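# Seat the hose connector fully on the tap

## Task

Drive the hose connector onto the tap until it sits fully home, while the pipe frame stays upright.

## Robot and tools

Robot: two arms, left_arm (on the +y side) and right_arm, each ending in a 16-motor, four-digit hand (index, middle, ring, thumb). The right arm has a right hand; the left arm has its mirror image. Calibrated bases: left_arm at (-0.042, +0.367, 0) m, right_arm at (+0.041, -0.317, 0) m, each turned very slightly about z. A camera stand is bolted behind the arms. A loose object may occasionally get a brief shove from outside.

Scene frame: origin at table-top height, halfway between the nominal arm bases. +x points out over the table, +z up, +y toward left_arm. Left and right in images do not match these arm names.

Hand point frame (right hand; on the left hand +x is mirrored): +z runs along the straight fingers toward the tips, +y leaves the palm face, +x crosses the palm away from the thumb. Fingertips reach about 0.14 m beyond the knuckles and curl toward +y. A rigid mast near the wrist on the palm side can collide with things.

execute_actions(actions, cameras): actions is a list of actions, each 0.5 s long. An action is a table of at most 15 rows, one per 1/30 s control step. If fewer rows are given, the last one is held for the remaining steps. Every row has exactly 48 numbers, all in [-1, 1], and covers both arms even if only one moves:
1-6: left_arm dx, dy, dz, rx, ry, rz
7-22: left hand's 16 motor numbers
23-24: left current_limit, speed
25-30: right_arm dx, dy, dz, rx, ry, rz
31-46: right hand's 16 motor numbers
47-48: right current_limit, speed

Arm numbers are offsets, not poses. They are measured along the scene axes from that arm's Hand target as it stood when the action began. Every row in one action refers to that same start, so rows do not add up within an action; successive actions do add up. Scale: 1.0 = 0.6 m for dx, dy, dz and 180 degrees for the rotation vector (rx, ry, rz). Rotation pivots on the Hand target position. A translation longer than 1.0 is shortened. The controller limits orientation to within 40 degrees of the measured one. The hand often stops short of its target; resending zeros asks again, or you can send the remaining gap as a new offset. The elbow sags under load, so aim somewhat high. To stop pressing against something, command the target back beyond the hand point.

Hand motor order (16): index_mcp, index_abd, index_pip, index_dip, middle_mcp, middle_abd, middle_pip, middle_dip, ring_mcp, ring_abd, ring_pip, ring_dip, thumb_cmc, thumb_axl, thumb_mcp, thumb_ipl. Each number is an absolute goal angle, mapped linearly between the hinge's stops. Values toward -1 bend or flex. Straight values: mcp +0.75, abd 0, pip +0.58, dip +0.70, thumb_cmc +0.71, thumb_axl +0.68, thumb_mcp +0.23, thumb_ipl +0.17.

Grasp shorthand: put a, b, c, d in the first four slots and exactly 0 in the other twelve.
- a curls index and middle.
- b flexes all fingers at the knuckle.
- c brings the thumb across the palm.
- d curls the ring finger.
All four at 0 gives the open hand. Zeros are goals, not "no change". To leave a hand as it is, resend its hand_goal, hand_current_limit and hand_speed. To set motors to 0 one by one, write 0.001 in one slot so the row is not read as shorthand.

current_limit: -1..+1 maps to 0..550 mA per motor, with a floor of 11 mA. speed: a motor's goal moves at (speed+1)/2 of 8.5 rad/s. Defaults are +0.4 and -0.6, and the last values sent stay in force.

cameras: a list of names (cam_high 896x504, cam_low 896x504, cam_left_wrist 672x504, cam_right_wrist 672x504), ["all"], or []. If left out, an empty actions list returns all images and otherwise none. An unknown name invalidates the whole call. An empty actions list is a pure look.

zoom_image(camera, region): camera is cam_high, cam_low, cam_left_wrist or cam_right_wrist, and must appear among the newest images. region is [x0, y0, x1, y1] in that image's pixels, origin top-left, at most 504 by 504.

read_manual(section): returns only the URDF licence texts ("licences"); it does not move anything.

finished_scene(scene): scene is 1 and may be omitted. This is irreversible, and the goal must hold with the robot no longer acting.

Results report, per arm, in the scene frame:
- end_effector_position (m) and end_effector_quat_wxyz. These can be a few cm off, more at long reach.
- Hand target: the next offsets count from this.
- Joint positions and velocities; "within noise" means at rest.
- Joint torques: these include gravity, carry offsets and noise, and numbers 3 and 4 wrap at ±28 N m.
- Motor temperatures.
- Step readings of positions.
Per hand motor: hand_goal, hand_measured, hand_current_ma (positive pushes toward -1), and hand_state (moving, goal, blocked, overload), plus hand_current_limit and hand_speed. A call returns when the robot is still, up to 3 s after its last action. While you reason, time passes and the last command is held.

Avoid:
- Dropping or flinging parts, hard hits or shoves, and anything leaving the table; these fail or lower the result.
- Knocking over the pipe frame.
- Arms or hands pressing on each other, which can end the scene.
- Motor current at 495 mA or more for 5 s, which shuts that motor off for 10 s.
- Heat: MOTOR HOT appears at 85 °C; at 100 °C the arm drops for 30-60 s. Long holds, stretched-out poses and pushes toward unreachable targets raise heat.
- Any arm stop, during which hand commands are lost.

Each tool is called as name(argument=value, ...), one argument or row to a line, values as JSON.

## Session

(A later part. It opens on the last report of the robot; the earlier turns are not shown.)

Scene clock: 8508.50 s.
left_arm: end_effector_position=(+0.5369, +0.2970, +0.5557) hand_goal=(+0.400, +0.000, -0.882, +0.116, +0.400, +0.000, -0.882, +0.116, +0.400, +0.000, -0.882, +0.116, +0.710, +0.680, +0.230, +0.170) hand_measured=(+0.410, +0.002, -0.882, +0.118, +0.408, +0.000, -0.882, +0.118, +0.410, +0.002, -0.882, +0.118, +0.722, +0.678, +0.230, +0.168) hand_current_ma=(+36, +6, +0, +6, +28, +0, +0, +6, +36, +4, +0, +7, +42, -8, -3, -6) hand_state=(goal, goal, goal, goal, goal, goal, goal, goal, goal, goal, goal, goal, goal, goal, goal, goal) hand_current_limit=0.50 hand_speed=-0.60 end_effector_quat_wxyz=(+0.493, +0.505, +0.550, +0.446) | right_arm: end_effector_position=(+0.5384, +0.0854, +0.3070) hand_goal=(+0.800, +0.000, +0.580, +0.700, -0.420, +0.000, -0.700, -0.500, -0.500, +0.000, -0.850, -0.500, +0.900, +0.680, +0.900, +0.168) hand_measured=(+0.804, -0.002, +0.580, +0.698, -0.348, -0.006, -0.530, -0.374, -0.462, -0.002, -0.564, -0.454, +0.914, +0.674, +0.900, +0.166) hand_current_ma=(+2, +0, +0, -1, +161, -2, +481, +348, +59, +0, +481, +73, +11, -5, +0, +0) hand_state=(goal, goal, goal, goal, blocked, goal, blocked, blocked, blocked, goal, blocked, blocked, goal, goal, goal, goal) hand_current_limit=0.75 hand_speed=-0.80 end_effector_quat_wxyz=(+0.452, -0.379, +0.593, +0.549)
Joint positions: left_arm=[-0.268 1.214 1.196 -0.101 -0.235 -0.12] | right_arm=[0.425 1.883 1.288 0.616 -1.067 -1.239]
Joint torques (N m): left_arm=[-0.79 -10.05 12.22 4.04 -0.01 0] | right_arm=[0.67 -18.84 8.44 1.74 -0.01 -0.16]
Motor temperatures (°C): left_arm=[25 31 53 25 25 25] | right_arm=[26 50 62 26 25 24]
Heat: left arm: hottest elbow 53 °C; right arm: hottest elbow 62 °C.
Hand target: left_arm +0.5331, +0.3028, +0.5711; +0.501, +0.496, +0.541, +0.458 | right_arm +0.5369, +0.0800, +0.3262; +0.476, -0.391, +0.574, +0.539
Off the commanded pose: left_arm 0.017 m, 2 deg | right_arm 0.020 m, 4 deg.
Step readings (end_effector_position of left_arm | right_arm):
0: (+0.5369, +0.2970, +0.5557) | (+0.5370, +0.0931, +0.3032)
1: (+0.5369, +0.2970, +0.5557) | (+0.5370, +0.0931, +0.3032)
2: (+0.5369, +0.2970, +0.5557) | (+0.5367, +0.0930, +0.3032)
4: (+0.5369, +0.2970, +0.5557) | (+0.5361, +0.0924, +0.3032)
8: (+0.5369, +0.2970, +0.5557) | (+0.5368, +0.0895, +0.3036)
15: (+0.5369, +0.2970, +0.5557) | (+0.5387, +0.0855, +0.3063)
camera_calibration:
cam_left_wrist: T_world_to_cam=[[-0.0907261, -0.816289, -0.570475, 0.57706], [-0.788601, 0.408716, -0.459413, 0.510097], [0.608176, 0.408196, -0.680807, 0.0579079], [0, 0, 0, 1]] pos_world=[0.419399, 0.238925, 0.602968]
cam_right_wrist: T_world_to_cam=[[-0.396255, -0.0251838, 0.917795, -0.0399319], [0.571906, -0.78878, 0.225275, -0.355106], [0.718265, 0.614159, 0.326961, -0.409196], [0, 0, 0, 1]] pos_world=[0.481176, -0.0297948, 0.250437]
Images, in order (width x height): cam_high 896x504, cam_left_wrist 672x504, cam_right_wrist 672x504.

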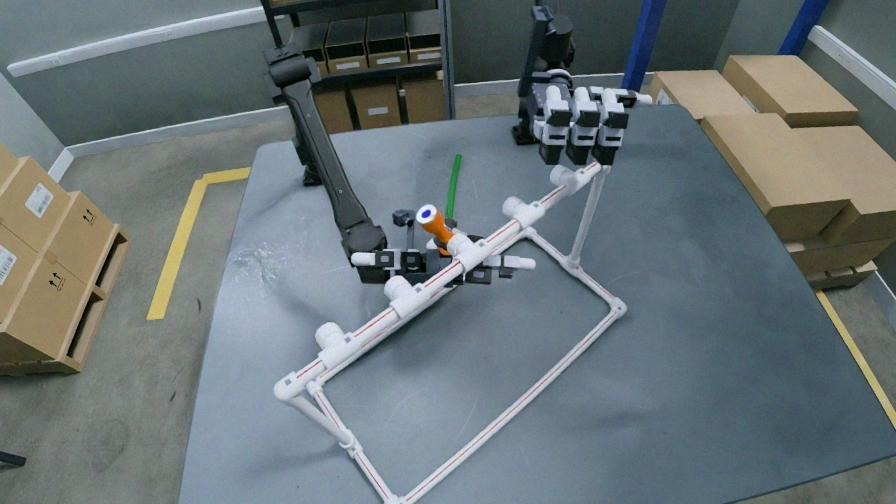

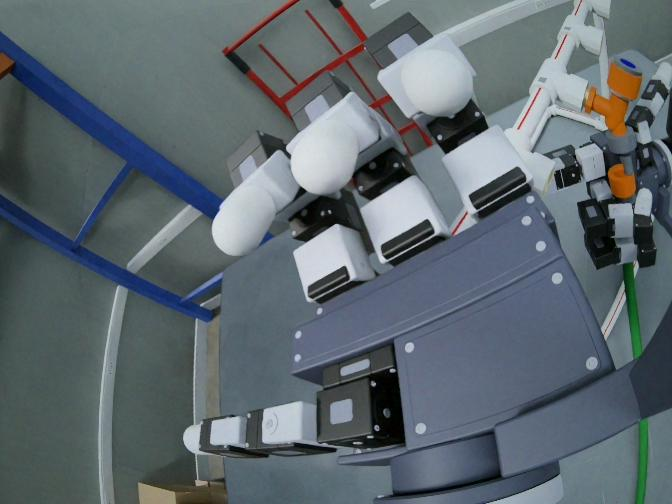

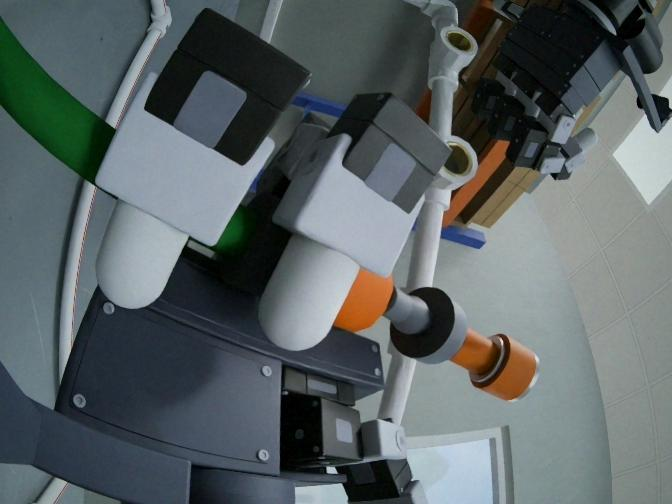

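execute_actions(
  actions=[
    [[0,0,0,0,0,0,0.4,0,-0.883,0.116,0.4,0,-0.883,0.116,0.4,0,-0.883,0.116,0.71,0.68,0.23,0.17,0.5,-0.6,0,0,-0.05,0,0,0,0.8,0,0.58,0.7,-0.42,0,-0.7,-0.5,-0.5,0,-0.85,-0.5,0.9,0.68,0.9,0.168,0.75,-0.8],[0,0,0,0,0,0,0.4,0,-0.883,0.116,0.4,0,-0.883,0.116,0.4,0,-0.883,0.116,0.71,0.68,0.23,0.17,0.5,-0.6,-0.012,-0.018,-0.05,0,0,0,0.8,0,0.58,0.7,-0.42,0,-0.7,-0.5,-0.5,0,-0.85,-0.5,0.9,0.68,0.9,0.168,0.75,-0.8]],
  ],
  cameras=["cam_high", "cam_right_wrist", "cam_left_wrist"],
)

zoom_image(
  camera="cam_right_wrist",
  region=[340, 240, 500, 360],
)

zoom_image(
  camera="cam_left_wrist",
  region=[590, 100, 672, 250],
)

Scene clock: 8528.37 s.
left_arm: end_effector_position=(+0.5369, +0.2970, +0.5557) hand_goal=(+0.400, +0.000, -0.882, +0.116, +0.400, +0.000, -0.882, +0.116, +0.400, +0.000, -0.882, +0.116, +0.710, +0.680, +0.230, +0.170) hand_measured=(+0.410, +0.002, -0.882, +0.118, +0.408, +0.000, -0.882, +0.118, +0.410, +0.002, -0.882, +0.118, +0.722, +0.678, +0.230, +0.168) hand_current_ma=(+36, +6, +0, +6, +28, +0, +0, +6, +36, +4, +0, +7, +42, -8, -3, -6) hand_state=(goal, goal, goal, goal, goal, goal, goal, goal, goal, goal, goal, goal, goal, goal, goal, goal) hand_current_limit=0.50 hand_speed=-0.60 end_effector_quat_wxyz=(+0.493, +0.505, +0.550, +0.446) | right_arm: end_effector_position=(+0.5331, +0.0712, +0.2952) hand_goal=(+0.800, +0.000, +0.580, +0.700, -0.420, +0.000, -0.700, -0.500, -0.500, +0.000, -0.850, -0.500, +0.900, +0.680, +0.900, +0.168) hand_measured=(+0.804, -0.002, +0.580, +0.698, -0.348, -0.006, -0.530, -0.374, -0.462, -0.002, -0.564, -0.454, +0.914, +0.674, +0.900, +0.166) hand_current_ma=(+2, +0, +0, -1, +161, -2, +481, +348, +59, +0, +481, +73, +11, -5, +0, +0) hand_state=(goal, goal, goal, goal, blocked, goal, blocked, blocked, blocked, goal, blocked, blocked, goal, goal, goal, goal) hand_current_limit=0.75 hand_speed=-0.80 end_effector_quat_wxyz=(+0.463, -0.382, +0.586, +0.545)
Joint positions: left_arm=[-0.268 1.214 1.196 -0.101 -0.235 -0.12] | right_arm=[0.406 1.883 1.243 0.688 -1.079 -1.239]
Joint torques (N m): left_arm=[-0.79 -10.11 12.22 4.04 -0.01 -0.01] | right_arm=[1.2 -17.08 7.12 2.1 0 -0.15]
Motor temperatures (°C): left_arm=[25 31 53 25 25 25] | right_arm=[26 49 58 27 25 24]
Heat: left arm: hottest elbow 53 °C; right arm: hottest elbow 58 °C.
Hand target: left_arm +0.5331, +0.3028, +0.5711; +0.501, +0.496, +0.541, +0.458 | right_arm +0.5297, +0.0692, +0.2961; +0.476, -0.391, +0.574, +0.539
Off the commanded pose: left_arm 0.017 m, 2 deg | right_arm 0.004 m, 2 deg.
Step readings (end_effector_position of left_arm | right_arm):
0: (+0.5369, +0.2970, +0.5557) | (+0.5384, +0.0854, +0.3070)
1: (+0.5369, +0.2970, +0.5557) | (+0.5384, +0.0854, +0.3070)
2: (+0.5369, +0.2970, +0.5557) | (+0.5382, +0.0854, +0.3071)
4: (+0.5369, +0.2970, +0.5557) | (+0.5359, +0.0840, +0.3056)
8: (+0.5369, +0.2970, +0.5557) | (+0.5318, +0.0790, +0.2986)
15: (+0.5369, +0.2970, +0.5557) | (+0.5336, +0.0716, +0.2954)
camera_calibration:
cam_left_wrist: T_world_to_cam=[[-0.0907261, -0.816289, -0.570475, 0.57706], [-0.788601, 0.408716, -0.459413, 0.510097], [0.608176, 0.408196, -0.680807, 0.0579079], [0, 0, 0, 1]] pos_world=[0.419399, 0.238925, 0.602968]
cam_right_wrist: T_world_to_cam=[[-0.41925, -0.0307234, 0.907351, -0.0157974], [0.560417, -0.795045, 0.232025, -0.356039], [0.714256, 0.605772, 0.350541, -0.397144], [0, 0, 0, 1]] pos_world=[0.47657, -0.0429739, 0.236159]
Images, in order (width x height): cam_high 896x504, cam_left_wrist 672x504, cam_right_wrist 672x504.

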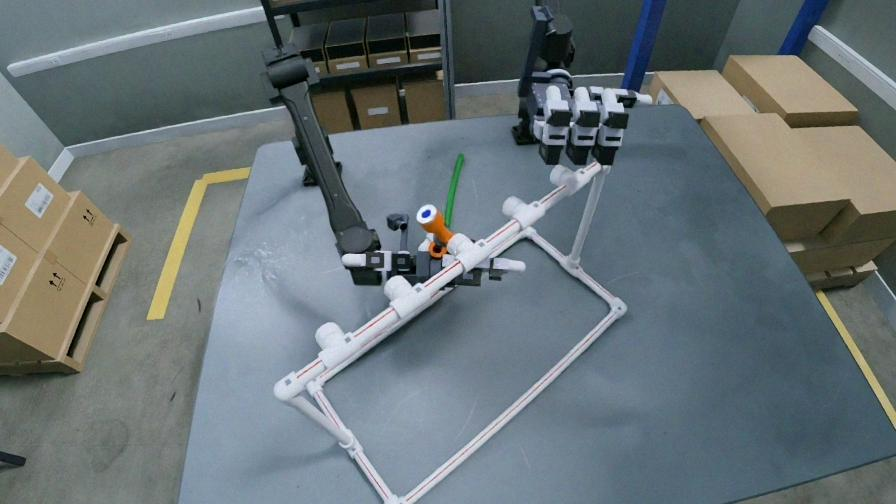

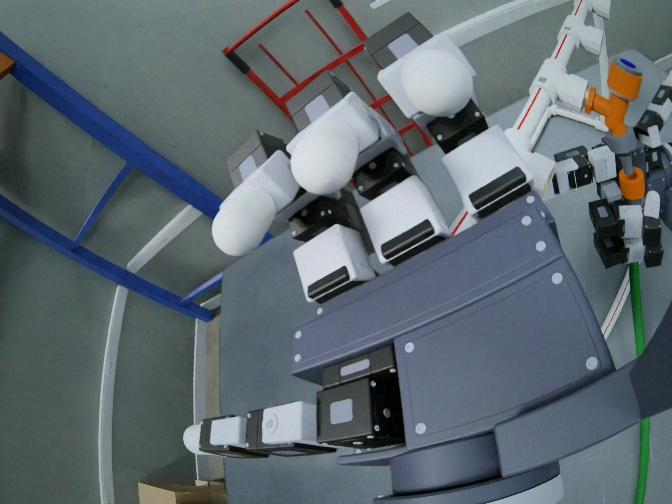

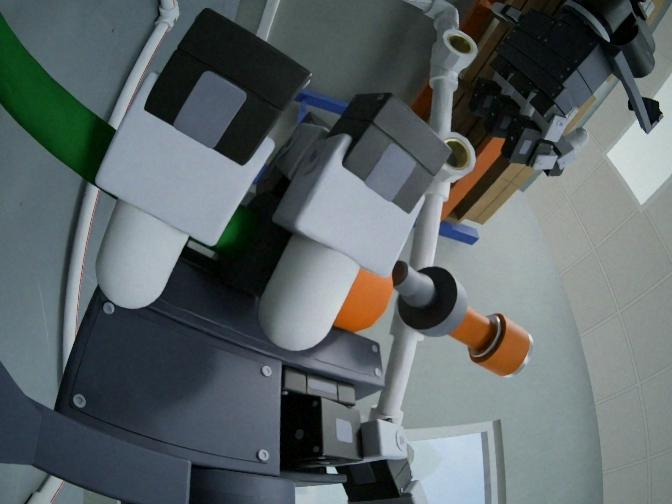

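Scaled by 3.150 from the camera's 672x504 image, which has a finer 960x720 frame.

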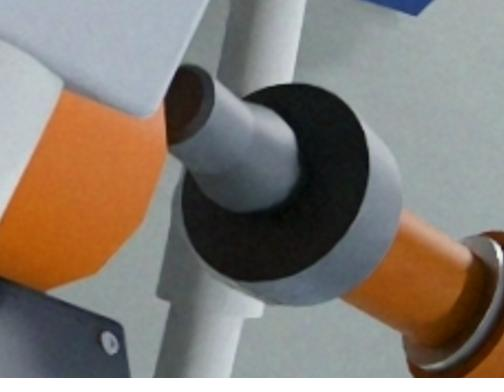

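Scaled by 3.360 from the camera's 672x504 image, which has a finer 960x720 frame.

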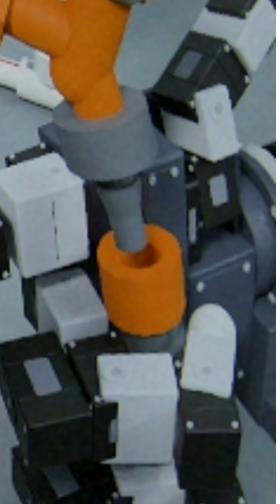

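execute_actions(
  actions=[
    [[0,0,0,0,0,0,0.4,0,-0.883,0.116,0.4,0,-0.883,0.116,0.4,0,-0.883,0.116,0.71,0.68,0.23,0.17,0.5,-0.6,-0.006,0.014,0,0,0,0,0.8,0,0.58,0.7,-0.42,0,-0.7,-0.5,-0.5,0,-0.85,-0.5,0.9,0.68,0.9,0.168,0.75,-0.8],[0,0,0,0,0,0,0.4,0,-0.883,0.116,0.4,0,-0.883,0.116,0.4,0,-0.883,0.116,0.71,0.68,0.23,0.17,0.5,-0.6,-0.01,0.027,0,0,0,0,0.8,0,0.58,0.7,-0.42,0,-0.7,-0.5,-0.5,0,-0.85,-0.5,0.9,0.68,0.9,0.168,0.75,-0.8]],
  ],
  cameras=["cam_right_wrist", "cam_left_wrist"],
)

zoom_image(
  camera="cam_right_wrist",
  region=[340, 240, 500, 360],
)

zoom_image(
  camera="cam_left_wrist",
  region=[590, 100, 672, 250],
)

Scene clock: 8642.00 s.
left_arm: end_effector_position=(+0.5369, +0.2970, +0.5557) hand_goal=(+0.400, +0.000, -0.882, +0.116, +0.400, +0.000, -0.882, +0.116, +0.400, +0.000, -0.882, +0.116, +0.710, +0.680, +0.230, +0.170) hand_measured=(+0.410, +0.002, -0.882, +0.118, +0.408, +0.000, -0.882, +0.118, +0.410, +0.002, -0.882, +0.118, +0.722, +0.678, +0.230, +0.168) hand_current_ma=(+36, +6, +0, +6, +28, +0, +0, +6, +36, +4, +0, +7, +42, -8, -3, -6) hand_state=(goal, goal, goal, goal, goal, goal, goal, goal, goal, goal, goal, goal, goal, goal, goal, goal) hand_current_limit=0.50 hand_speed=-0.60 end_effector_quat_wxyz=(+0.493, +0.505, +0.550, +0.446) | right_arm: end_effector_position=(+0.5303, +0.0823, +0.2954) hand_goal=(+0.800, +0.000, +0.580, +0.700, -0.420, +0.000, -0.700, -0.500, -0.500, +0.000, -0.850, -0.500, +0.900, +0.680, +0.900, +0.168) hand_measured=(+0.804, -0.002, +0.580, +0.698, -0.348, -0.006, -0.530, -0.374, -0.462, -0.002, -0.564, -0.454, +0.914, +0.674, +0.900, +0.166) hand_current_ma=(+2, +0, +0, -1, +161, -2, +481, +348, +59, +0, +481, +73, +11, -5, +0, +0) hand_state=(goal, goal, goal, goal, blocked, goal, blocked, blocked, blocked, goal, blocked, blocked, goal, goal, goal, goal) hand_current_limit=0.75 hand_speed=-0.80 end_effector_quat_wxyz=(+0.465, -0.379, +0.587, +0.544)
Joint positions: left_arm=[-0.268 1.214 1.196 -0.101 -0.235 -0.12] | right_arm=[0.426 1.883 1.243 0.688 -1.052 -1.239]
Joint torques (N m): left_arm=[-0.79 -10.11 12.23 4.03 -0.01 0] | right_arm=[2.08 -17.14 7.36 2.17 0.11 -0.19]
Motor temperatures (°C): left_arm=[25 31 53 25 25 25] | right_arm=[26 49 50 27 25 24]
Heat: left arm: hottest elbow 53 °C; right arm: hottest elbow 50 °C.
Hand target: left_arm +0.5331, +0.3028, +0.5711; +0.501, +0.496, +0.541, +0.458 | right_arm +0.5238, +0.0853, +0.2961; +0.476, -0.391, +0.574, +0.539
Off the commanded pose: left_arm 0.017 m, 2 deg | right_arm 0.007 m, 2 deg.
Step readings (end_effector_position of left_arm | right_arm):
0: (+0.5369, +0.2970, +0.5557) | (+0.5331, +0.0712, +0.2952)
1: (+0.5369, +0.2970, +0.5557) | (+0.5331, +0.0712, +0.2952)
2: (+0.5369, +0.2970, +0.5557) | (+0.5334, +0.0713, +0.2952)
4: (+0.5369, +0.2970, +0.5557) | (+0.5343, +0.0727, +0.2953)
8: (+0.5369, +0.2970, +0.5557) | (+0.5335, +0.0768, +0.2954)
15: (+0.5369, +0.2970, +0.5557) | (+0.5301, +0.0823, +0.2954)
camera_calibration:
cam_left_wrist: T_world_to_cam=[[-0.0907261, -0.816289, -0.570475, 0.57706], [-0.788601, 0.408716, -0.459413, 0.510097], [0.608176, 0.408196, -0.680807, 0.0579079], [0, 0, 0, 1]] pos_world=[0.419399, 0.238925, 0.602968]
cam_right_wrist: T_world_to_cam=[[-0.418992, -0.0288429, 0.907532, -0.0172895], [0.554782, -0.799364, 0.230728, -0.342007], [0.718793, 0.600155, 0.350928, -0.403941], [0, 0, 0, 1]] pos_world=[0.472845, -0.0314596, 0.236356]
Images, in order (width x height): cam_left_wrist 672x504, cam_right_wrist 672x504.

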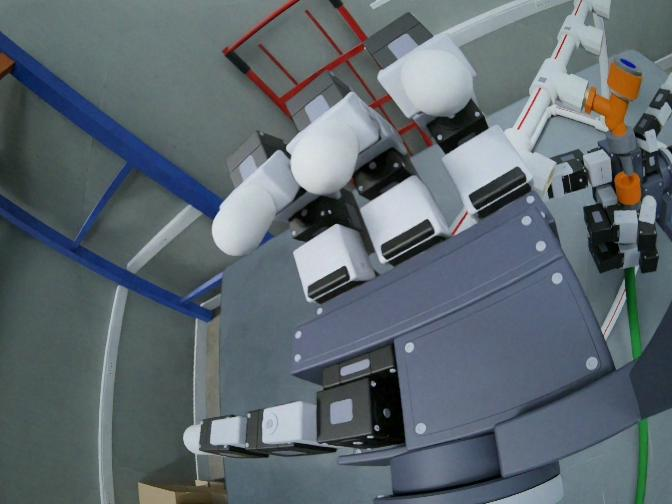

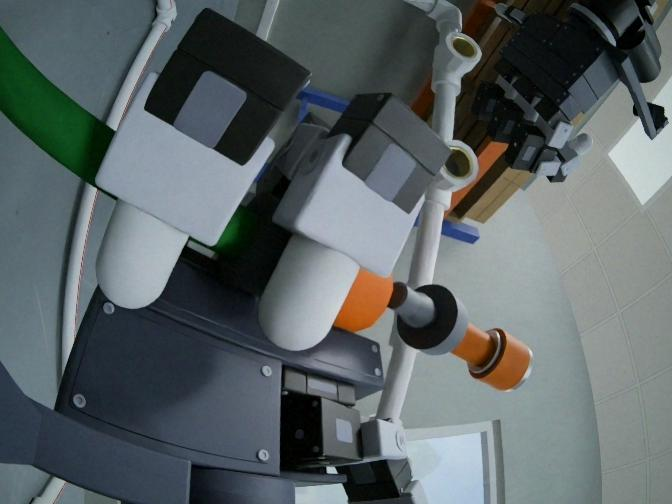

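Scaled by 3.150 from the camera's 672x504 image, which has a finer 960x720 frame.

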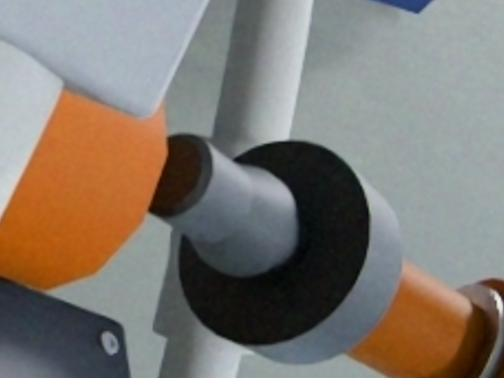

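Scaled by 3.360 from the camera's 672x504 image, which has a finer 960x720 frame.

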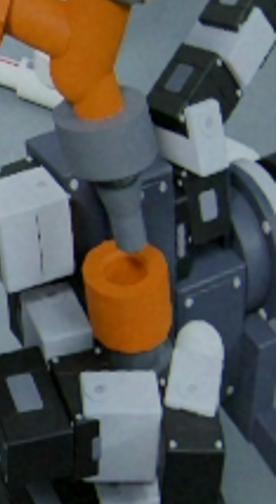

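execute_actions(
  actions=[
    [[0,0,0,0,0,0,0.4,0,-0.883,0.116,0.4,0,-0.883,0.116,0.4,0,-0.883,0.116,0.71,0.68,0.23,0.17,0.5,-0.6,-0.003,0.005,0,0,0,0,0.8,0,0.58,0.7,-0.42,0,-0.7,-0.5,-0.5,0,-0.85,-0.5,0.9,0.68,0.9,0.168,0.75,-0.8],[0,0,0,0,0,0,0.4,0,-0.883,0.116,0.4,0,-0.883,0.116,0.4,0,-0.883,0.116,0.71,0.68,0.23,0.17,0.5,-0.6,-0.006,0.009,0.012,0,0,0,0.8,0,0.58,0.7,-0.42,0,-0.7,-0.5,-0.5,0,-0.85,-0.5,0.9,0.68,0.9,0.168,0.75,-0.8]],
  ],
  cameras=["cam_right_wrist", "cam_left_wrist"],
)

zoom_image(
  camera="cam_right_wrist",
  region=[340, 240, 500, 360],
)

zoom_image(
  camera="cam_left_wrist",
  region=[590, 100, 672, 250],
)

Scene clock: 8669.47 s.
left_arm: end_effector_position=(+0.5369, +0.2970, +0.5557) hand_goal=(+0.400, +0.000, -0.882, +0.116, +0.400, +0.000, -0.882, +0.116, +0.400, +0.000, -0.882, +0.116, +0.710, +0.680, +0.230, +0.170) hand_measured=(+0.410, +0.002, -0.882, +0.118, +0.408, +0.000, -0.882, +0.118, +0.410, +0.002, -0.882, +0.118, +0.722, +0.678, +0.230, +0.168) hand_current_ma=(+36, +6, +0, +6, +28, +0, +0, +6, +36, +4, +0, +7, +42, -8, -3, -6) hand_state=(goal, goal, goal, goal, goal, goal, goal, goal, goal, goal, goal, goal, goal, goal, goal, goal) hand_current_limit=0.50 hand_speed=-0.60 end_effector_quat_wxyz=(+0.493, +0.505, +0.550, +0.446) | right_arm: end_effector_position=(+0.5290, +0.0867, +0.2955) hand_goal=(+0.800, +0.000, +0.580, +0.700, -0.420, +0.000, -0.700, -0.500, -0.500, +0.000, -0.850, -0.500, +0.900, +0.680, +0.900, +0.168) hand_measured=(+0.804, -0.002, +0.580, +0.698, -0.348, -0.006, -0.530, -0.374, -0.462, -0.002, -0.564, -0.454, +0.914, +0.674, +0.900, +0.166) hand_current_ma=(+2, +0, +0, -1, +161, -2, +481, +348, +59, +0, +481, +73, +11, -5, +0, +0) hand_state=(goal, goal, goal, goal, blocked, goal, blocked, blocked, blocked, goal, blocked, blocked, goal, goal, goal, goal) hand_current_limit=0.75 hand_speed=-0.80 end_effector_quat_wxyz=(+0.466, -0.378, +0.587, +0.543)
Joint positions: left_arm=[-0.268 1.214 1.196 -0.101 -0.235 -0.12] | right_arm=[0.434 1.883 1.243 0.688 -1.041 -1.239]
Joint torques (N m): left_arm=[-0.79 -10.11 12.23 4.04 -0.01 0] | right_arm=[2.32 -17.55 7.36 1.44 0.09 -0.21]
Heat: left arm: hottest elbow 53 °C; right arm: hottest shoulder 49 °C.
Hand target: left_arm +0.5331, +0.3028, +0.5711; +0.501, +0.496, +0.541, +0.458 | right_arm +0.5201, +0.0907, +0.3033; +0.476, -0.391, +0.574, +0.539
Off the commanded pose: left_arm 0.017 m, 2 deg | right_arm 0.012 m, 2 deg.
Step readings (end_effector_position of left_arm | right_arm):
0: (+0.5369, +0.2970, +0.5557) | (+0.5303, +0.0823, +0.2954)
1: (+0.5369, +0.2970, +0.5557) | (+0.5303, +0.0823, +0.2954)
2: (+0.5369, +0.2970, +0.5557) | (+0.5304, +0.0823, +0.2954)
4: (+0.5369, +0.2970, +0.5557) | (+0.5310, +0.0827, +0.2955)
8: (+0.5369, +0.2970, +0.5557) | (+0.5305, +0.0844, +0.2955)
15: (+0.5369, +0.2970, +0.5557) | (+0.5290, +0.0867, +0.2955)
camera_calibration:
cam_left_wrist: T_world_to_cam=[[-0.0907261, -0.816289, -0.570475, 0.57706], [-0.788601, 0.408716, -0.459413, 0.510097], [0.608176, 0.408196, -0.680807, 0.0579079], [0, 0, 0, 1]] pos_world=[0.419399, 0.238925, 0.602968]
cam_right_wrist: T_world_to_cam=[[-0.418973, -0.0281096, 0.907563, -0.0178264], [0.552631, -0.800972, 0.230312, -0.336364], [0.720458, 0.598042, 0.35112, -0.406434], [0, 0, 0, 1]] pos_world=[0.471235, -0.0268541, 0.236354]
Images, in order (width x height): cam_left_wrist 672x504, cam_right_wrist 672x504.

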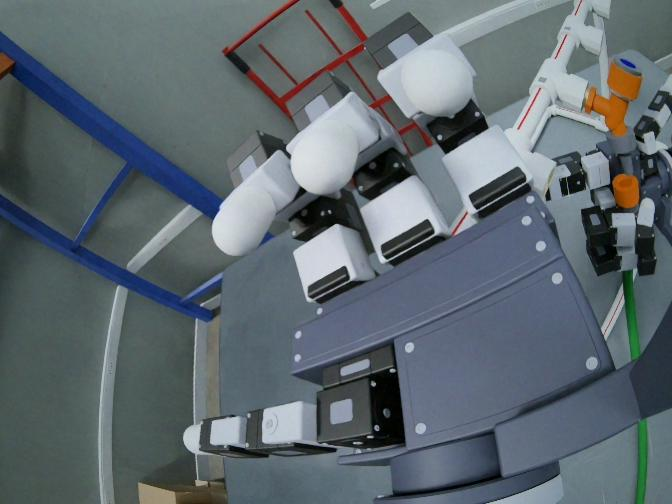

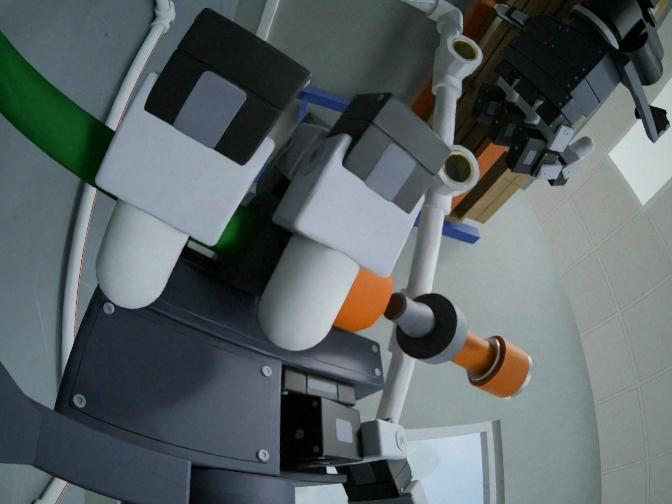

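Scaled by 3.150 from the camera's 672x504 image, which has a finer 960x720 frame.

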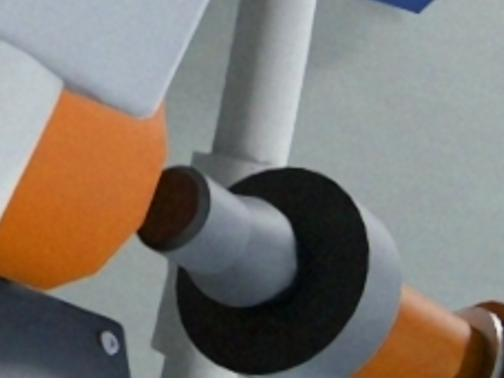

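Scaled by 3.360 from the camera's 672x504 image, which has a finer 960x720 frame.

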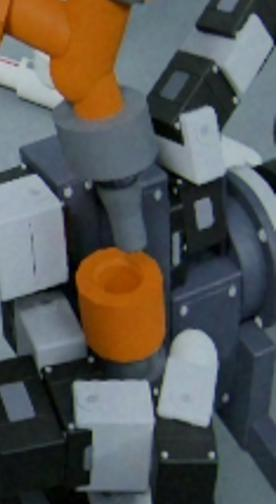

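execute_actions(
  actions=[
    [[0,0,0,0,0,0,0.4,0,-0.883,0.116,0.4,0,-0.883,0.116,0.4,0,-0.883,0.116,0.71,0.68,0.23,0.17,0.5,-0.6,0,0,0.022,0,0,0,0.8,0,0.58,0.7,-0.42,0,-0.7,-0.5,-0.5,0,-0.85,-0.5,0.9,0.68,0.9,0.168,0.75,-0.8],[0,0,0,0,0,0,0.4,0,-0.883,0.116,0.4,0,-0.883,0.116,0.4,0,-0.883,0.116,0.71,0.68,0.23,0.17,0.5,-0.6,0,-0.002,0.043,0,0,0,0.8,0,0.58,0.7,-0.42,0,-0.7,-0.5,-0.5,0,-0.85,-0.5,0.9,0.68,0.9,0.168,0.75,-0.8]],
  ],
  cameras=["cam_right_wrist", "cam_left_wrist"],
)

zoom_image(
  camera="cam_right_wrist",
  region=[340, 240, 500, 360],
)

zoom_image(
  camera="cam_left_wrist",
  region=[590, 100, 672, 250],
)

Scene clock: 8699.03 s.
left_arm: end_effector_position=(+0.5369, +0.2970, +0.5557) hand_goal=(+0.400, +0.000, -0.882, +0.116, +0.400, +0.000, -0.882, +0.116, +0.400, +0.000, -0.882, +0.116, +0.710, +0.680, +0.230, +0.170) hand_measured=(+0.410, +0.002, -0.882, +0.118, +0.408, +0.000, -0.882, +0.118, +0.410, +0.002, -0.882, +0.118, +0.722, +0.678, +0.230, +0.168) hand_current_ma=(+36, +6, +0, +6, +28, +0, +0, +6, +36, +4, +0, +7, +42, -8, -3, -6) hand_state=(goal, goal, goal, goal, goal, goal, goal, goal, goal, goal, goal, goal, goal, goal, goal, goal) hand_current_limit=0.50 hand_speed=-0.60 end_effector_quat_wxyz=(+0.493, +0.505, +0.550, +0.446) | right_arm: end_effector_position=(+0.5253, +0.0854, +0.3124) hand_goal=(+0.800, +0.000, +0.580, +0.700, -0.420, +0.000, -0.700, -0.500, -0.500, +0.000, -0.850, -0.500, +0.900, +0.680, +0.900, +0.168) hand_measured=(+0.804, -0.002, +0.580, +0.698, -0.348, -0.004, -0.530, -0.374, -0.462, -0.002, -0.564, -0.454, +0.912, +0.674, +0.900, +0.166) hand_current_ma=(+2, +0, +0, -1, +161, -1, +481, +348, +59, +0, +481, +73, +10, -5, +0, +0) hand_state=(goal, goal, goal, goal, blocked, goal, blocked, blocked, blocked, goal, blocked, blocked, goal, goal, goal, goal) hand_current_limit=0.75 hand_speed=-0.80 end_effector_quat_wxyz=(+0.462, -0.377, +0.590, +0.544)
Joint positions: left_arm=[-0.268 1.214 1.196 -0.101 -0.235 -0.12] | right_arm=[0.434 1.846 1.243 0.642 -1.041 -1.239]
Joint torques (N m): left_arm=[-0.79 -10.11 12.25 4.04 -0.01 0] | right_arm=[1.79 -17.96 9.17 1.09 0.03 -0.17]
Heat: left arm: hottest elbow 53 °C; right arm: hottest shoulder 49 °C.
Hand target: left_arm +0.5331, +0.3028, +0.5711; +0.501, +0.496, +0.541, +0.458 | right_arm +0.5201, +0.0896, +0.3291; +0.476, -0.391, +0.574, +0.539
Off the commanded pose: left_arm 0.017 m, 2 deg | right_arm 0.018 m, 3 deg.
Step readings (end_effector_position of left_arm | right_arm):
0: (+0.5369, +0.2970, +0.5557) | (+0.5290, +0.0867, +0.2955)
1: (+0.5369, +0.2970, +0.5557) | (+0.5290, +0.0867, +0.2955)
2: (+0.5369, +0.2970, +0.5557) | (+0.5289, +0.0867, +0.2957)
4: (+0.5369, +0.2970, +0.5557) | (+0.5288, +0.0867, +0.2969)
8: (+0.5369, +0.2970, +0.5557) | (+0.5275, +0.0861, +0.3038)
15: (+0.5369, +0.2970, +0.5557) | (+0.5253, +0.0854, +0.3124)
camera_calibration:
cam_left_wrist: T_world_to_cam=[[-0.0907261, -0.816289, -0.570475, 0.57706], [-0.788601, 0.408716, -0.459413, 0.510097], [0.608176, 0.408196, -0.680807, 0.0579079], [0, 0, 0, 1]] pos_world=[0.419399, 0.238925, 0.602968]
cam_right_wrist: T_world_to_cam=[[-0.410948, -0.0248444, 0.91132, -0.0404226], [0.554707, -0.800105, 0.228325, -0.339789], [0.723479, 0.599345, 0.342583, -0.407969], [0, 0, 0, 1]] pos_world=[0.467028, -0.0283573, 0.254183]
Images, in order (width x height): cam_left_wrist 672x504, cam_right_wrist 672x504.

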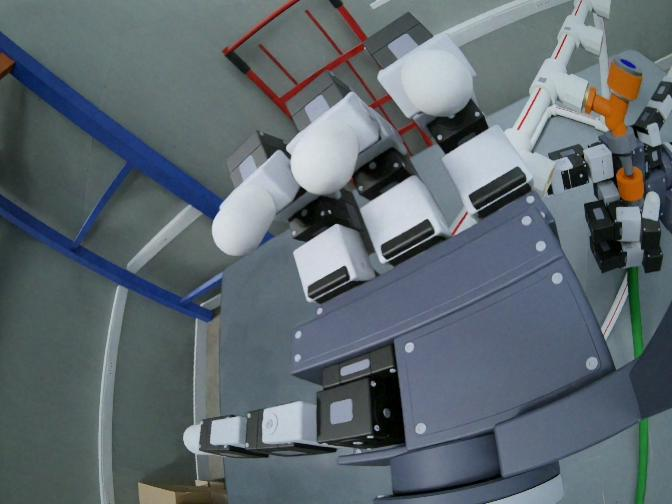

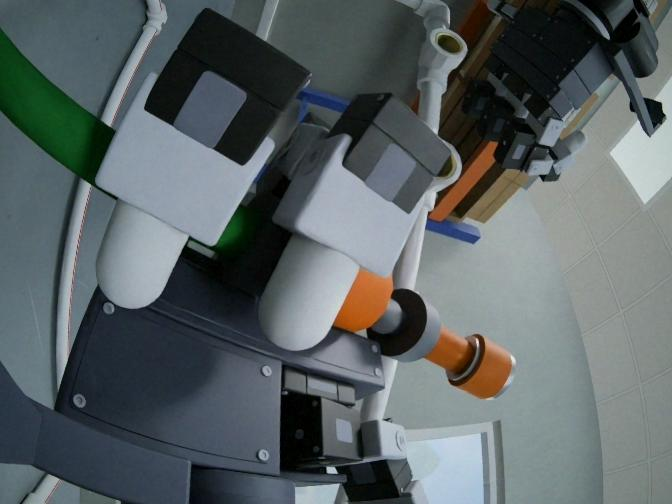

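Scaled by 3.150 from the camera's 672x504 image, which has a finer 960x720 frame.

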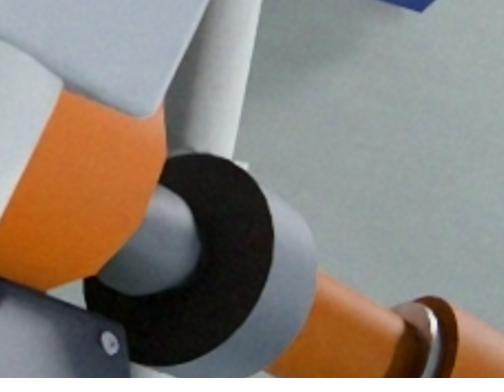

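Scaled by 3.360 from the camera's 672x504 image, which has a finer 960x720 frame.

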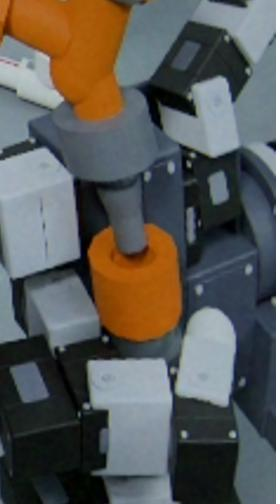

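execute_actions(
  actions=[
    [[0,0,0,0,0,0,0.4,0,-0.883,0.116,0.4,0,-0.883,0.116,0.4,0,-0.883,0.116,0.71,0.68,0.23,0.17,0.5,-0.6,0.002,-0.001,0.012,0,0,0,0.8,0,0.58,0.7,-0.42,0,-0.7,-0.5,-0.5,0,-0.85,-0.5,0.9,0.68,0.9,0.168,0.75,-0.8],[0,0,0,0,0,0,0.4,0,-0.883,0.116,0.4,0,-0.883,0.116,0.4,0,-0.883,0.116,0.71,0.68,0.23,0.17,0.5,-0.6,0.005,-0.003,0.025,0,0,0,0.8,0,0.58,0.7,-0.42,0,-0.7,-0.5,-0.5,0,-0.85,-0.5,0.9,0.68,0.9,0.168,0.75,-0.8]],
  ],
  cameras=["cam_right_wrist", "cam_left_wrist"],
)

zoom_image(
  camera="cam_right_wrist",
  region=[340, 240, 500, 360],
)

zoom_image(
  camera="cam_left_wrist",
  region=[605, 130, 655, 220],
)

Scene clock: 8722.50 s.
left_arm: end_effector_position=(+0.5369, +0.2970, +0.5557) hand_goal=(+0.400, +0.000, -0.882, +0.116, +0.400, +0.000, -0.882, +0.116, +0.400, +0.000, -0.882, +0.116, +0.710, +0.680, +0.230, +0.170) hand_measured=(+0.410, +0.002, -0.882, +0.118, +0.408, +0.000, -0.882, +0.118, +0.410, +0.002, -0.882, +0.118, +0.722, +0.678, +0.230, +0.168) hand_current_ma=(+36, +6, +0, +6, +28, +0, +0, +6, +36, +4, +0, +7, +42, -8, -3, -6) hand_state=(goal, goal, goal, goal, goal, goal, goal, goal, goal, goal, goal, goal, goal, goal, goal, goal) hand_current_limit=0.50 hand_speed=-0.60 end_effector_quat_wxyz=(+0.493, +0.505, +0.550, +0.446) | right_arm: end_effector_position=(+0.5252, +0.0855, +0.3135) hand_goal=(+0.800, +0.000, +0.580, +0.700, -0.420, +0.000, -0.700, -0.500, -0.500, +0.000, -0.850, -0.500, +0.900, +0.680, +0.900, +0.168) hand_measured=(+0.804, -0.002, +0.580, +0.698, -0.348, -0.004, -0.530, -0.374, -0.462, -0.002, -0.564, -0.454, +0.912, +0.674, +0.900, +0.166) hand_current_ma=(+2, +0, +0, -1, +161, -1, +481, +348, +59, +0, +481, +73, +10, -5, +0, +0) hand_state=(goal, goal, goal, goal, blocked, goal, blocked, blocked, blocked, goal, blocked, blocked, goal, goal, goal, goal) hand_current_limit=0.75 hand_speed=-0.80 end_effector_quat_wxyz=(+0.452, -0.373, +0.599, +0.546)
Joint positions: left_arm=[-0.268 1.214 1.196 -0.101 -0.235 -0.12] | right_arm=[0.434 1.838 1.243 0.606 -1.043 -1.239]
Joint torques (N m): left_arm=[-0.85 -10.11 12.23 4.04 -0.01 0] | right_arm=[1.67 -18.26 10.93 0.81 -0.11 -0.18]
Heat: left arm: hottest elbow 53 °C; right arm: hottest elbow 51 °C.
Hand target: left_arm +0.5331, +0.3028, +0.5711; +0.501, +0.496, +0.541, +0.458 | right_arm +0.5231, +0.0878, +0.3441; +0.476, -0.391, +0.574, +0.539
Off the commanded pose: left_arm 0.017 m, 2 deg | right_arm 0.031 m, 5 deg.
Step readings (end_effector_position of left_arm | right_arm):
0: (+0.5369, +0.2970, +0.5557) | (+0.5253, +0.0854, +0.3124)
1: (+0.5369, +0.2970, +0.5557) | (+0.5253, +0.0854, +0.3124)
2: (+0.5369, +0.2970, +0.5557) | (+0.5254, +0.0855, +0.3122)
4: (+0.5369, +0.2970, +0.5557) | (+0.5254, +0.0855, +0.3121)
8: (+0.5369, +0.2970, +0.5557) | (+0.5251, +0.0854, +0.3133)
15: (+0.5369, +0.2970, +0.5557) | (+0.5251, +0.0854, +0.3135)
camera_calibration:
cam_left_wrist: T_world_to_cam=[[-0.0907261, -0.816289, -0.570475, 0.57706], [-0.788601, 0.408716, -0.459413, 0.510097], [0.608176, 0.408196, -0.680807, 0.0579079], [0, 0, 0, 1]] pos_world=[0.419399, 0.238925, 0.602968]
cam_right_wrist: T_world_to_cam=[[-0.387043, -0.0159317, 0.921924, -0.0581314], [0.562695, -0.796166, 0.222473, -0.342616], [0.73046, 0.604869, 0.317115, -0.404442], [0, 0, 0, 1]] pos_world=[0.465717, -0.0290707, 0.25807]
Images, in order (width x height): cam_left_wrist 672x504, cam_right_wrist 672x504.

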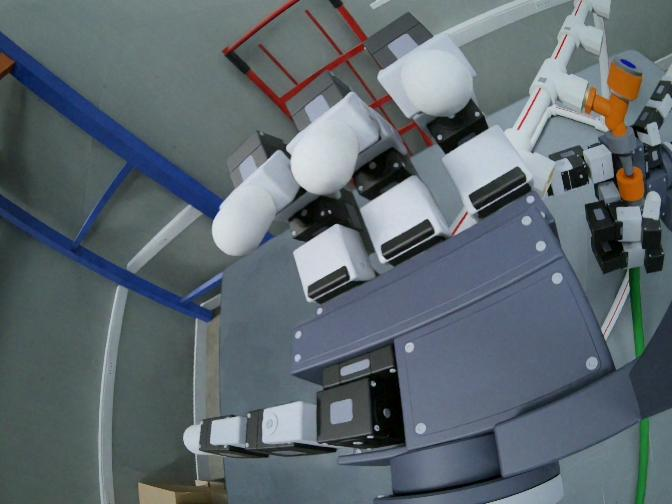

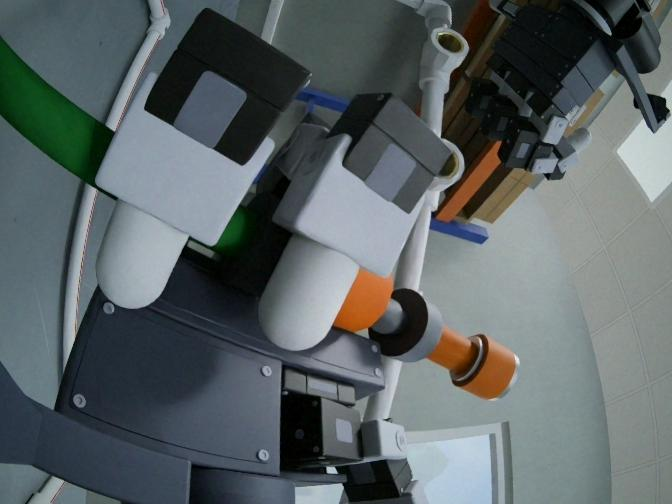

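Scaled by 3.150 from the camera's 672x504 image, which has a finer 960x720 frame.

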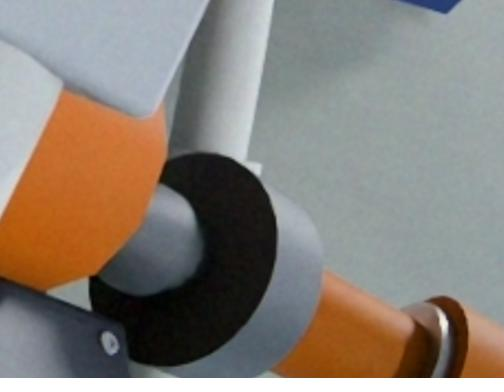

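Scaled by 5.600 from the camera's 672x504 image, which has a finer 960x720 frame.

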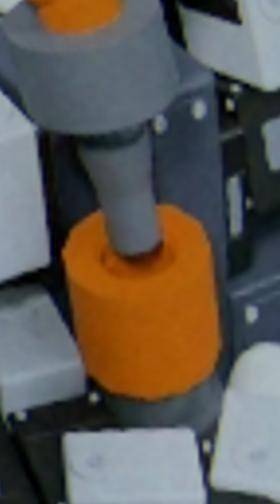

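execute_actions(
  actions=[
    [[0,0,0,0,0,0,0.4,0,-0.883,0.116,0.4,0,-0.883,0.116,0.4,0,-0.883,0.116,0.71,0.68,0.23,0.17,0.5,-0.6,0.003,0.001,0.015,0,-0.005,0,0.8,0,0.58,0.7,-0.42,0,-0.7,-0.5,-0.5,0,-0.85,-0.5,0.9,0.68,0.9,0.168,0.75,-0.8],[0,0,0,0,0,0,0.4,0,-0.883,0.116,0.4,0,-0.883,0.116,0.4,0,-0.883,0.116,0.71,0.68,0.23,0.17,0.5,-0.6,0.006,0.002,0.03,0.002,-0.01,0,0.8,0,0.58,0.7,-0.42,0,-0.7,-0.5,-0.5,0,-0.85,-0.5,0.9,0.68,0.9,0.168,0.75,-0.8]],
  ],
  cameras=["cam_right_wrist", "cam_left_wrist"],
)

zoom_image(
  camera="cam_right_wrist",
  region=[340, 240, 500, 360],
)

zoom_image(
  camera="cam_left_wrist",
  region=[605, 130, 655, 220],
)

Scene clock: 8743.70 s.
left_arm: end_effector_position=(+0.5369, +0.2970, +0.5557) hand_goal=(+0.400, +0.000, -0.882, +0.116, +0.400, +0.000, -0.882, +0.116, +0.400, +0.000, -0.882, +0.116, +0.710, +0.680, +0.230, +0.170) hand_measured=(+0.410, +0.002, -0.882, +0.118, +0.408, +0.000, -0.882, +0.118, +0.410, +0.002, -0.882, +0.118, +0.722, +0.678, +0.230, +0.168) hand_current_ma=(+36, +6, +0, +6, +28, +0, +0, +6, +36, +4, +0, +7, +42, -8, -3, -6) hand_state=(goal, goal, goal, goal, goal, goal, goal, goal, goal, goal, goal, goal, goal, goal, goal, goal) hand_current_limit=0.50 hand_speed=-0.60 end_effector_quat_wxyz=(+0.493, +0.505, +0.550, +0.446) | right_arm: end_effector_position=(+0.5257, +0.0858, +0.3147) hand_goal=(+0.800, +0.000, +0.580, +0.700, -0.420, +0.000, -0.700, -0.500, -0.500, +0.000, -0.850, -0.500, +0.900, +0.680, +0.900, +0.168) hand_measured=(+0.804, -0.002, +0.580, +0.698, -0.348, -0.004, -0.530, -0.374, -0.462, -0.002, -0.564, -0.454, +0.912, +0.674, +0.900, +0.166) hand_current_ma=(+2, +0, +0, -1, +161, -1, +481, +348, +59, +0, +481, +73, +10, -5, +0, +0) hand_state=(goal, goal, goal, goal, blocked, goal, blocked, blocked, blocked, goal, blocked, blocked, goal, goal, goal, goal) hand_current_limit=0.75 hand_speed=-0.80 end_effector_quat_wxyz=(+0.447, -0.371, +0.603, +0.546)
Joint positions: left_arm=[-0.268 1.214 1.196 -0.101 -0.235 -0.12] | right_arm=[0.434 1.834 1.245 0.582 -1.043 -1.242]
Joint torques (N m): left_arm=[-0.85 -10.11 12.23 4.03 -0.01 0] | right_arm=[1.49 -19.14 13.11 0.99 -0.13 -0.29]
Heat: left arm: hottest elbow 53 °C; right arm: hottest elbow 53 °C.
Hand target: left_arm +0.5331, +0.3028, +0.5711; +0.501, +0.496, +0.541, +0.458 | right_arm +0.5267, +0.0890, +0.3621; +0.486, -0.398, +0.565, +0.534
Off the commanded pose: left_arm 0.017 m, 2 deg | right_arm 0.047 m, 7 deg.
Step readings (end_effector_position of left_arm | right_arm):
0: (+0.5369, +0.2970, +0.5557) | (+0.5252, +0.0855, +0.3135)
1: (+0.5369, +0.2970, +0.5557) | (+0.5252, +0.0855, +0.3135)
2: (+0.5369, +0.2970, +0.5557) | (+0.5252, +0.0855, +0.3135)
4: (+0.5369, +0.2970, +0.5557) | (+0.5252, +0.0855, +0.3140)
8: (+0.5369, +0.2970, +0.5557) | (+0.5253, +0.0855, +0.3145)
15: (+0.5369, +0.2970, +0.5557) | (+0.5257, +0.0858, +0.3148)
camera_calibration:
cam_left_wrist: T_world_to_cam=[[-0.0907261, -0.816289, -0.570475, 0.57706], [-0.788601, 0.408716, -0.459413, 0.510097], [0.608176, 0.408196, -0.680807, 0.0579079], [0, 0, 0, 1]] pos_world=[0.419399, 0.238925, 0.602968]
cam_right_wrist: T_world_to_cam=[[-0.375426, -0.00981241, 0.9268, -0.0672098], [0.565487, -0.794693, 0.220652, -0.344031], [0.734357, 0.606932, 0.303897, -0.403477], [0, 0, 0, 1]] pos_world=[0.465609, -0.0291754, 0.260817]
Images, in order (width x height): cam_left_wrist 672x504, cam_right_wrist 672x504.

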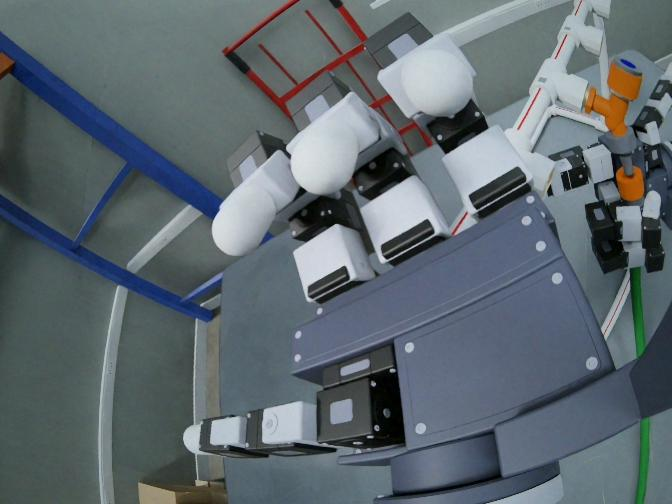

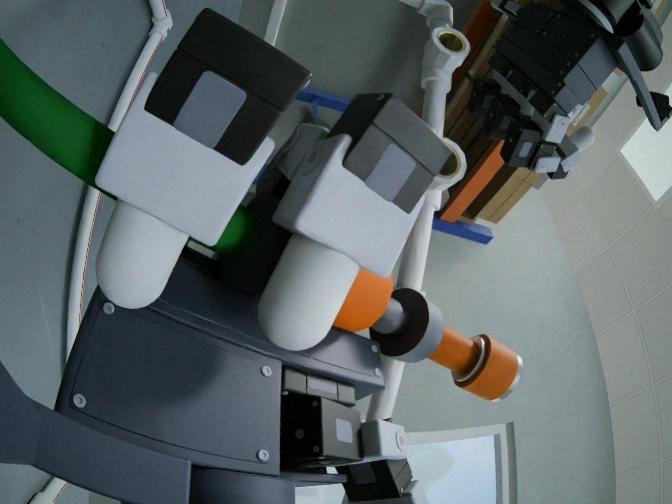

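Scaled by 3.150 from the camera's 672x504 image, which has a finer 960x720 frame.

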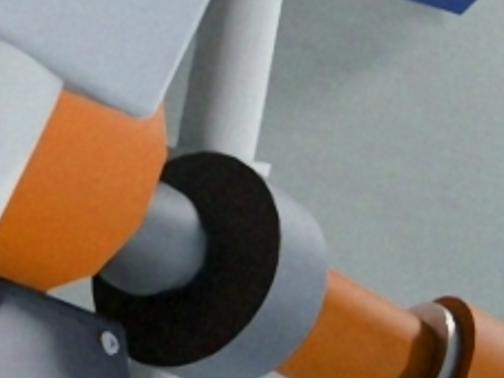

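Scaled by 5.600 from the camera's 672x504 image, which has a finer 960x720 frame.

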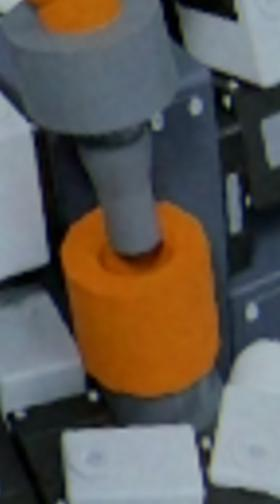

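execute_actions(
  actions=[
    [[0,0,0,0,0,0,0.4,0,-0.883,0.116,0.4,0,-0.883,0.116,0.4,0,-0.883,0.116,0.71,0.68,0.23,0.17,0.5,-0.6,0,0,-0.05,0,0,0,0.8,0,0.58,0.7,-0.42,0,-0.7,-0.5,-0.5,0,-0.85,-0.5,0.9,0.68,0.9,0.168,0.75,-0.8],[0,0,0,0,0,0,0.4,0,-0.883,0.116,0.4,0,-0.883,0.116,0.4,0,-0.883,0.116,0.71,0.68,0.23,0.17,0.5,-0.6,0.012,0,-0.05,0,0,0,0.8,0,0.58,0.7,-0.42,0,-0.7,-0.5,-0.5,0,-0.85,-0.5,0.9,0.68,0.9,0.168,0.75,-0.8]],
  ],
  cameras=["cam_right_wrist", "cam_left_wrist"],
)

zoom_image(
  camera="cam_left_wrist",
  region=[605, 130, 655, 220],
)

Scene clock: 8769.60 s.
left_arm: end_effector_position=(+0.5369, +0.2970, +0.5557) hand_goal=(+0.400, +0.000, -0.882, +0.116, +0.400, +0.000, -0.882, +0.116, +0.400, +0.000, -0.882, +0.116, +0.710, +0.680, +0.230, +0.170) hand_measured=(+0.410, +0.002, -0.882, +0.118, +0.408, +0.000, -0.882, +0.118, +0.410, +0.002, -0.882, +0.118, +0.722, +0.678, +0.230, +0.168) hand_current_ma=(+36, +6, +0, +6, +28, +0, +0, +6, +36, +4, +0, +7, +42, -8, -3, -6) hand_state=(goal, goal, goal, goal, goal, goal, goal, goal, goal, goal, goal, goal, goal, goal, goal, goal) hand_current_limit=0.50 hand_speed=-0.60 end_effector_quat_wxyz=(+0.493, +0.505, +0.550, +0.446) | right_arm: end_effector_position=(+0.5251, +0.0854, +0.3134) hand_goal=(+0.800, +0.000, +0.580, +0.700, -0.420, +0.000, -0.700, -0.500, -0.500, +0.000, -0.850, -0.500, +0.900, +0.680, +0.900, +0.168) hand_measured=(+0.804, -0.002, +0.580, +0.698, -0.348, -0.004, -0.530, -0.374, -0.462, -0.002, -0.564, -0.454, +0.912, +0.674, +0.900, +0.166) hand_current_ma=(+2, +0, +0, -1, +161, -1, +481, +348, +59, +0, +481, +73, +10, -5, +0, +0) hand_state=(goal, goal, goal, goal, blocked, goal, blocked, blocked, blocked, goal, blocked, blocked, goal, goal, goal, goal) hand_current_limit=0.75 hand_speed=-0.80 end_effector_quat_wxyz=(+0.453, -0.375, +0.596, +0.546)
Joint positions: left_arm=[-0.268 1.214 1.196 -0.101 -0.235 -0.12] | right_arm=[0.434 1.84 1.245 0.608 -1.047 -1.243]
Joint torques (N m): left_arm=[-0.79 -10.11 12.23 4.05 -0.01 0] | right_arm=[0.97 -15.5 12.74 2.32 -0.11 -0.26]
Heat: left arm: hottest elbow 53 °C; right arm: hottest elbow 53 °C.
Hand target: left_arm +0.5331, +0.3028, +0.5711; +0.501, +0.496, +0.541, +0.458 | right_arm +0.5338, +0.0890, +0.3322; +0.486, -0.398, +0.565, +0.534
Off the commanded pose: left_arm 0.017 m, 2 deg | right_arm 0.021 m, 6 deg.
Step readings (end_effector_position of left_arm | right_arm):
0: (+0.5369, +0.2970, +0.5557) | (+0.5258, +0.0858, +0.3147)
1: (+0.5369, +0.2970, +0.5557) | (+0.5258, +0.0858, +0.3147)
2: (+0.5369, +0.2970, +0.5557) | (+0.5257, +0.0858, +0.3147)
4: (+0.5369, +0.2970, +0.5557) | (+0.5257, +0.0856, +0.3147)
8: (+0.5369, +0.2970, +0.5557) | (+0.5255, +0.0855, +0.3140)
15: (+0.5369, +0.2970, +0.5557) | (+0.5251, +0.0854, +0.3135)
camera_calibration:
cam_left_wrist: T_world_to_cam=[[-0.0907261, -0.816289, -0.570475, 0.57706], [-0.788601, 0.408716, -0.459413, 0.510097], [0.608176, 0.408196, -0.680807, 0.0579079], [0, 0, 0, 1]] pos_world=[0.419399, 0.238925, 0.602968]
cam_right_wrist: T_world_to_cam=[[-0.393049, -0.017817, 0.919345, -0.0538821], [0.563897, -0.794409, 0.225688, -0.344462], [0.726314, 0.607122, 0.322289, -0.403918], [0, 0, 0, 1]] pos_world=[0.466434, -0.0293765, 0.257455]
Images, in order (width x height): cam_left_wrist 672x504, cam_right_wrist 672x504.

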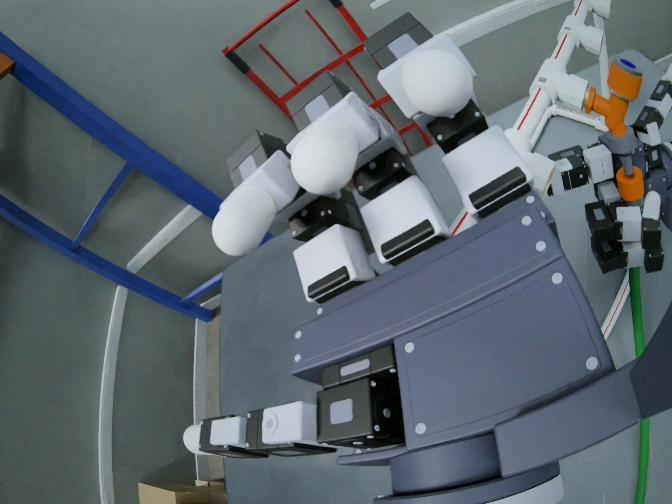

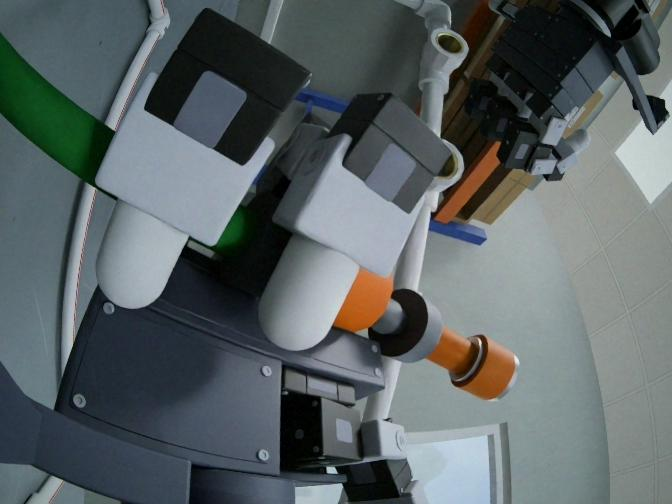

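Scaled by 5.600 from the camera's 672x504 image, which has a finer 960x720 frame.

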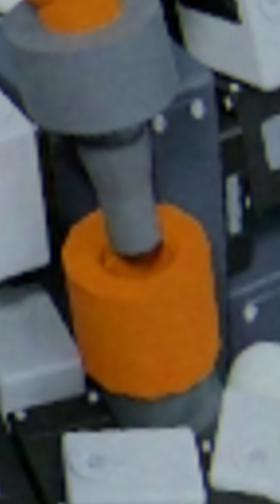

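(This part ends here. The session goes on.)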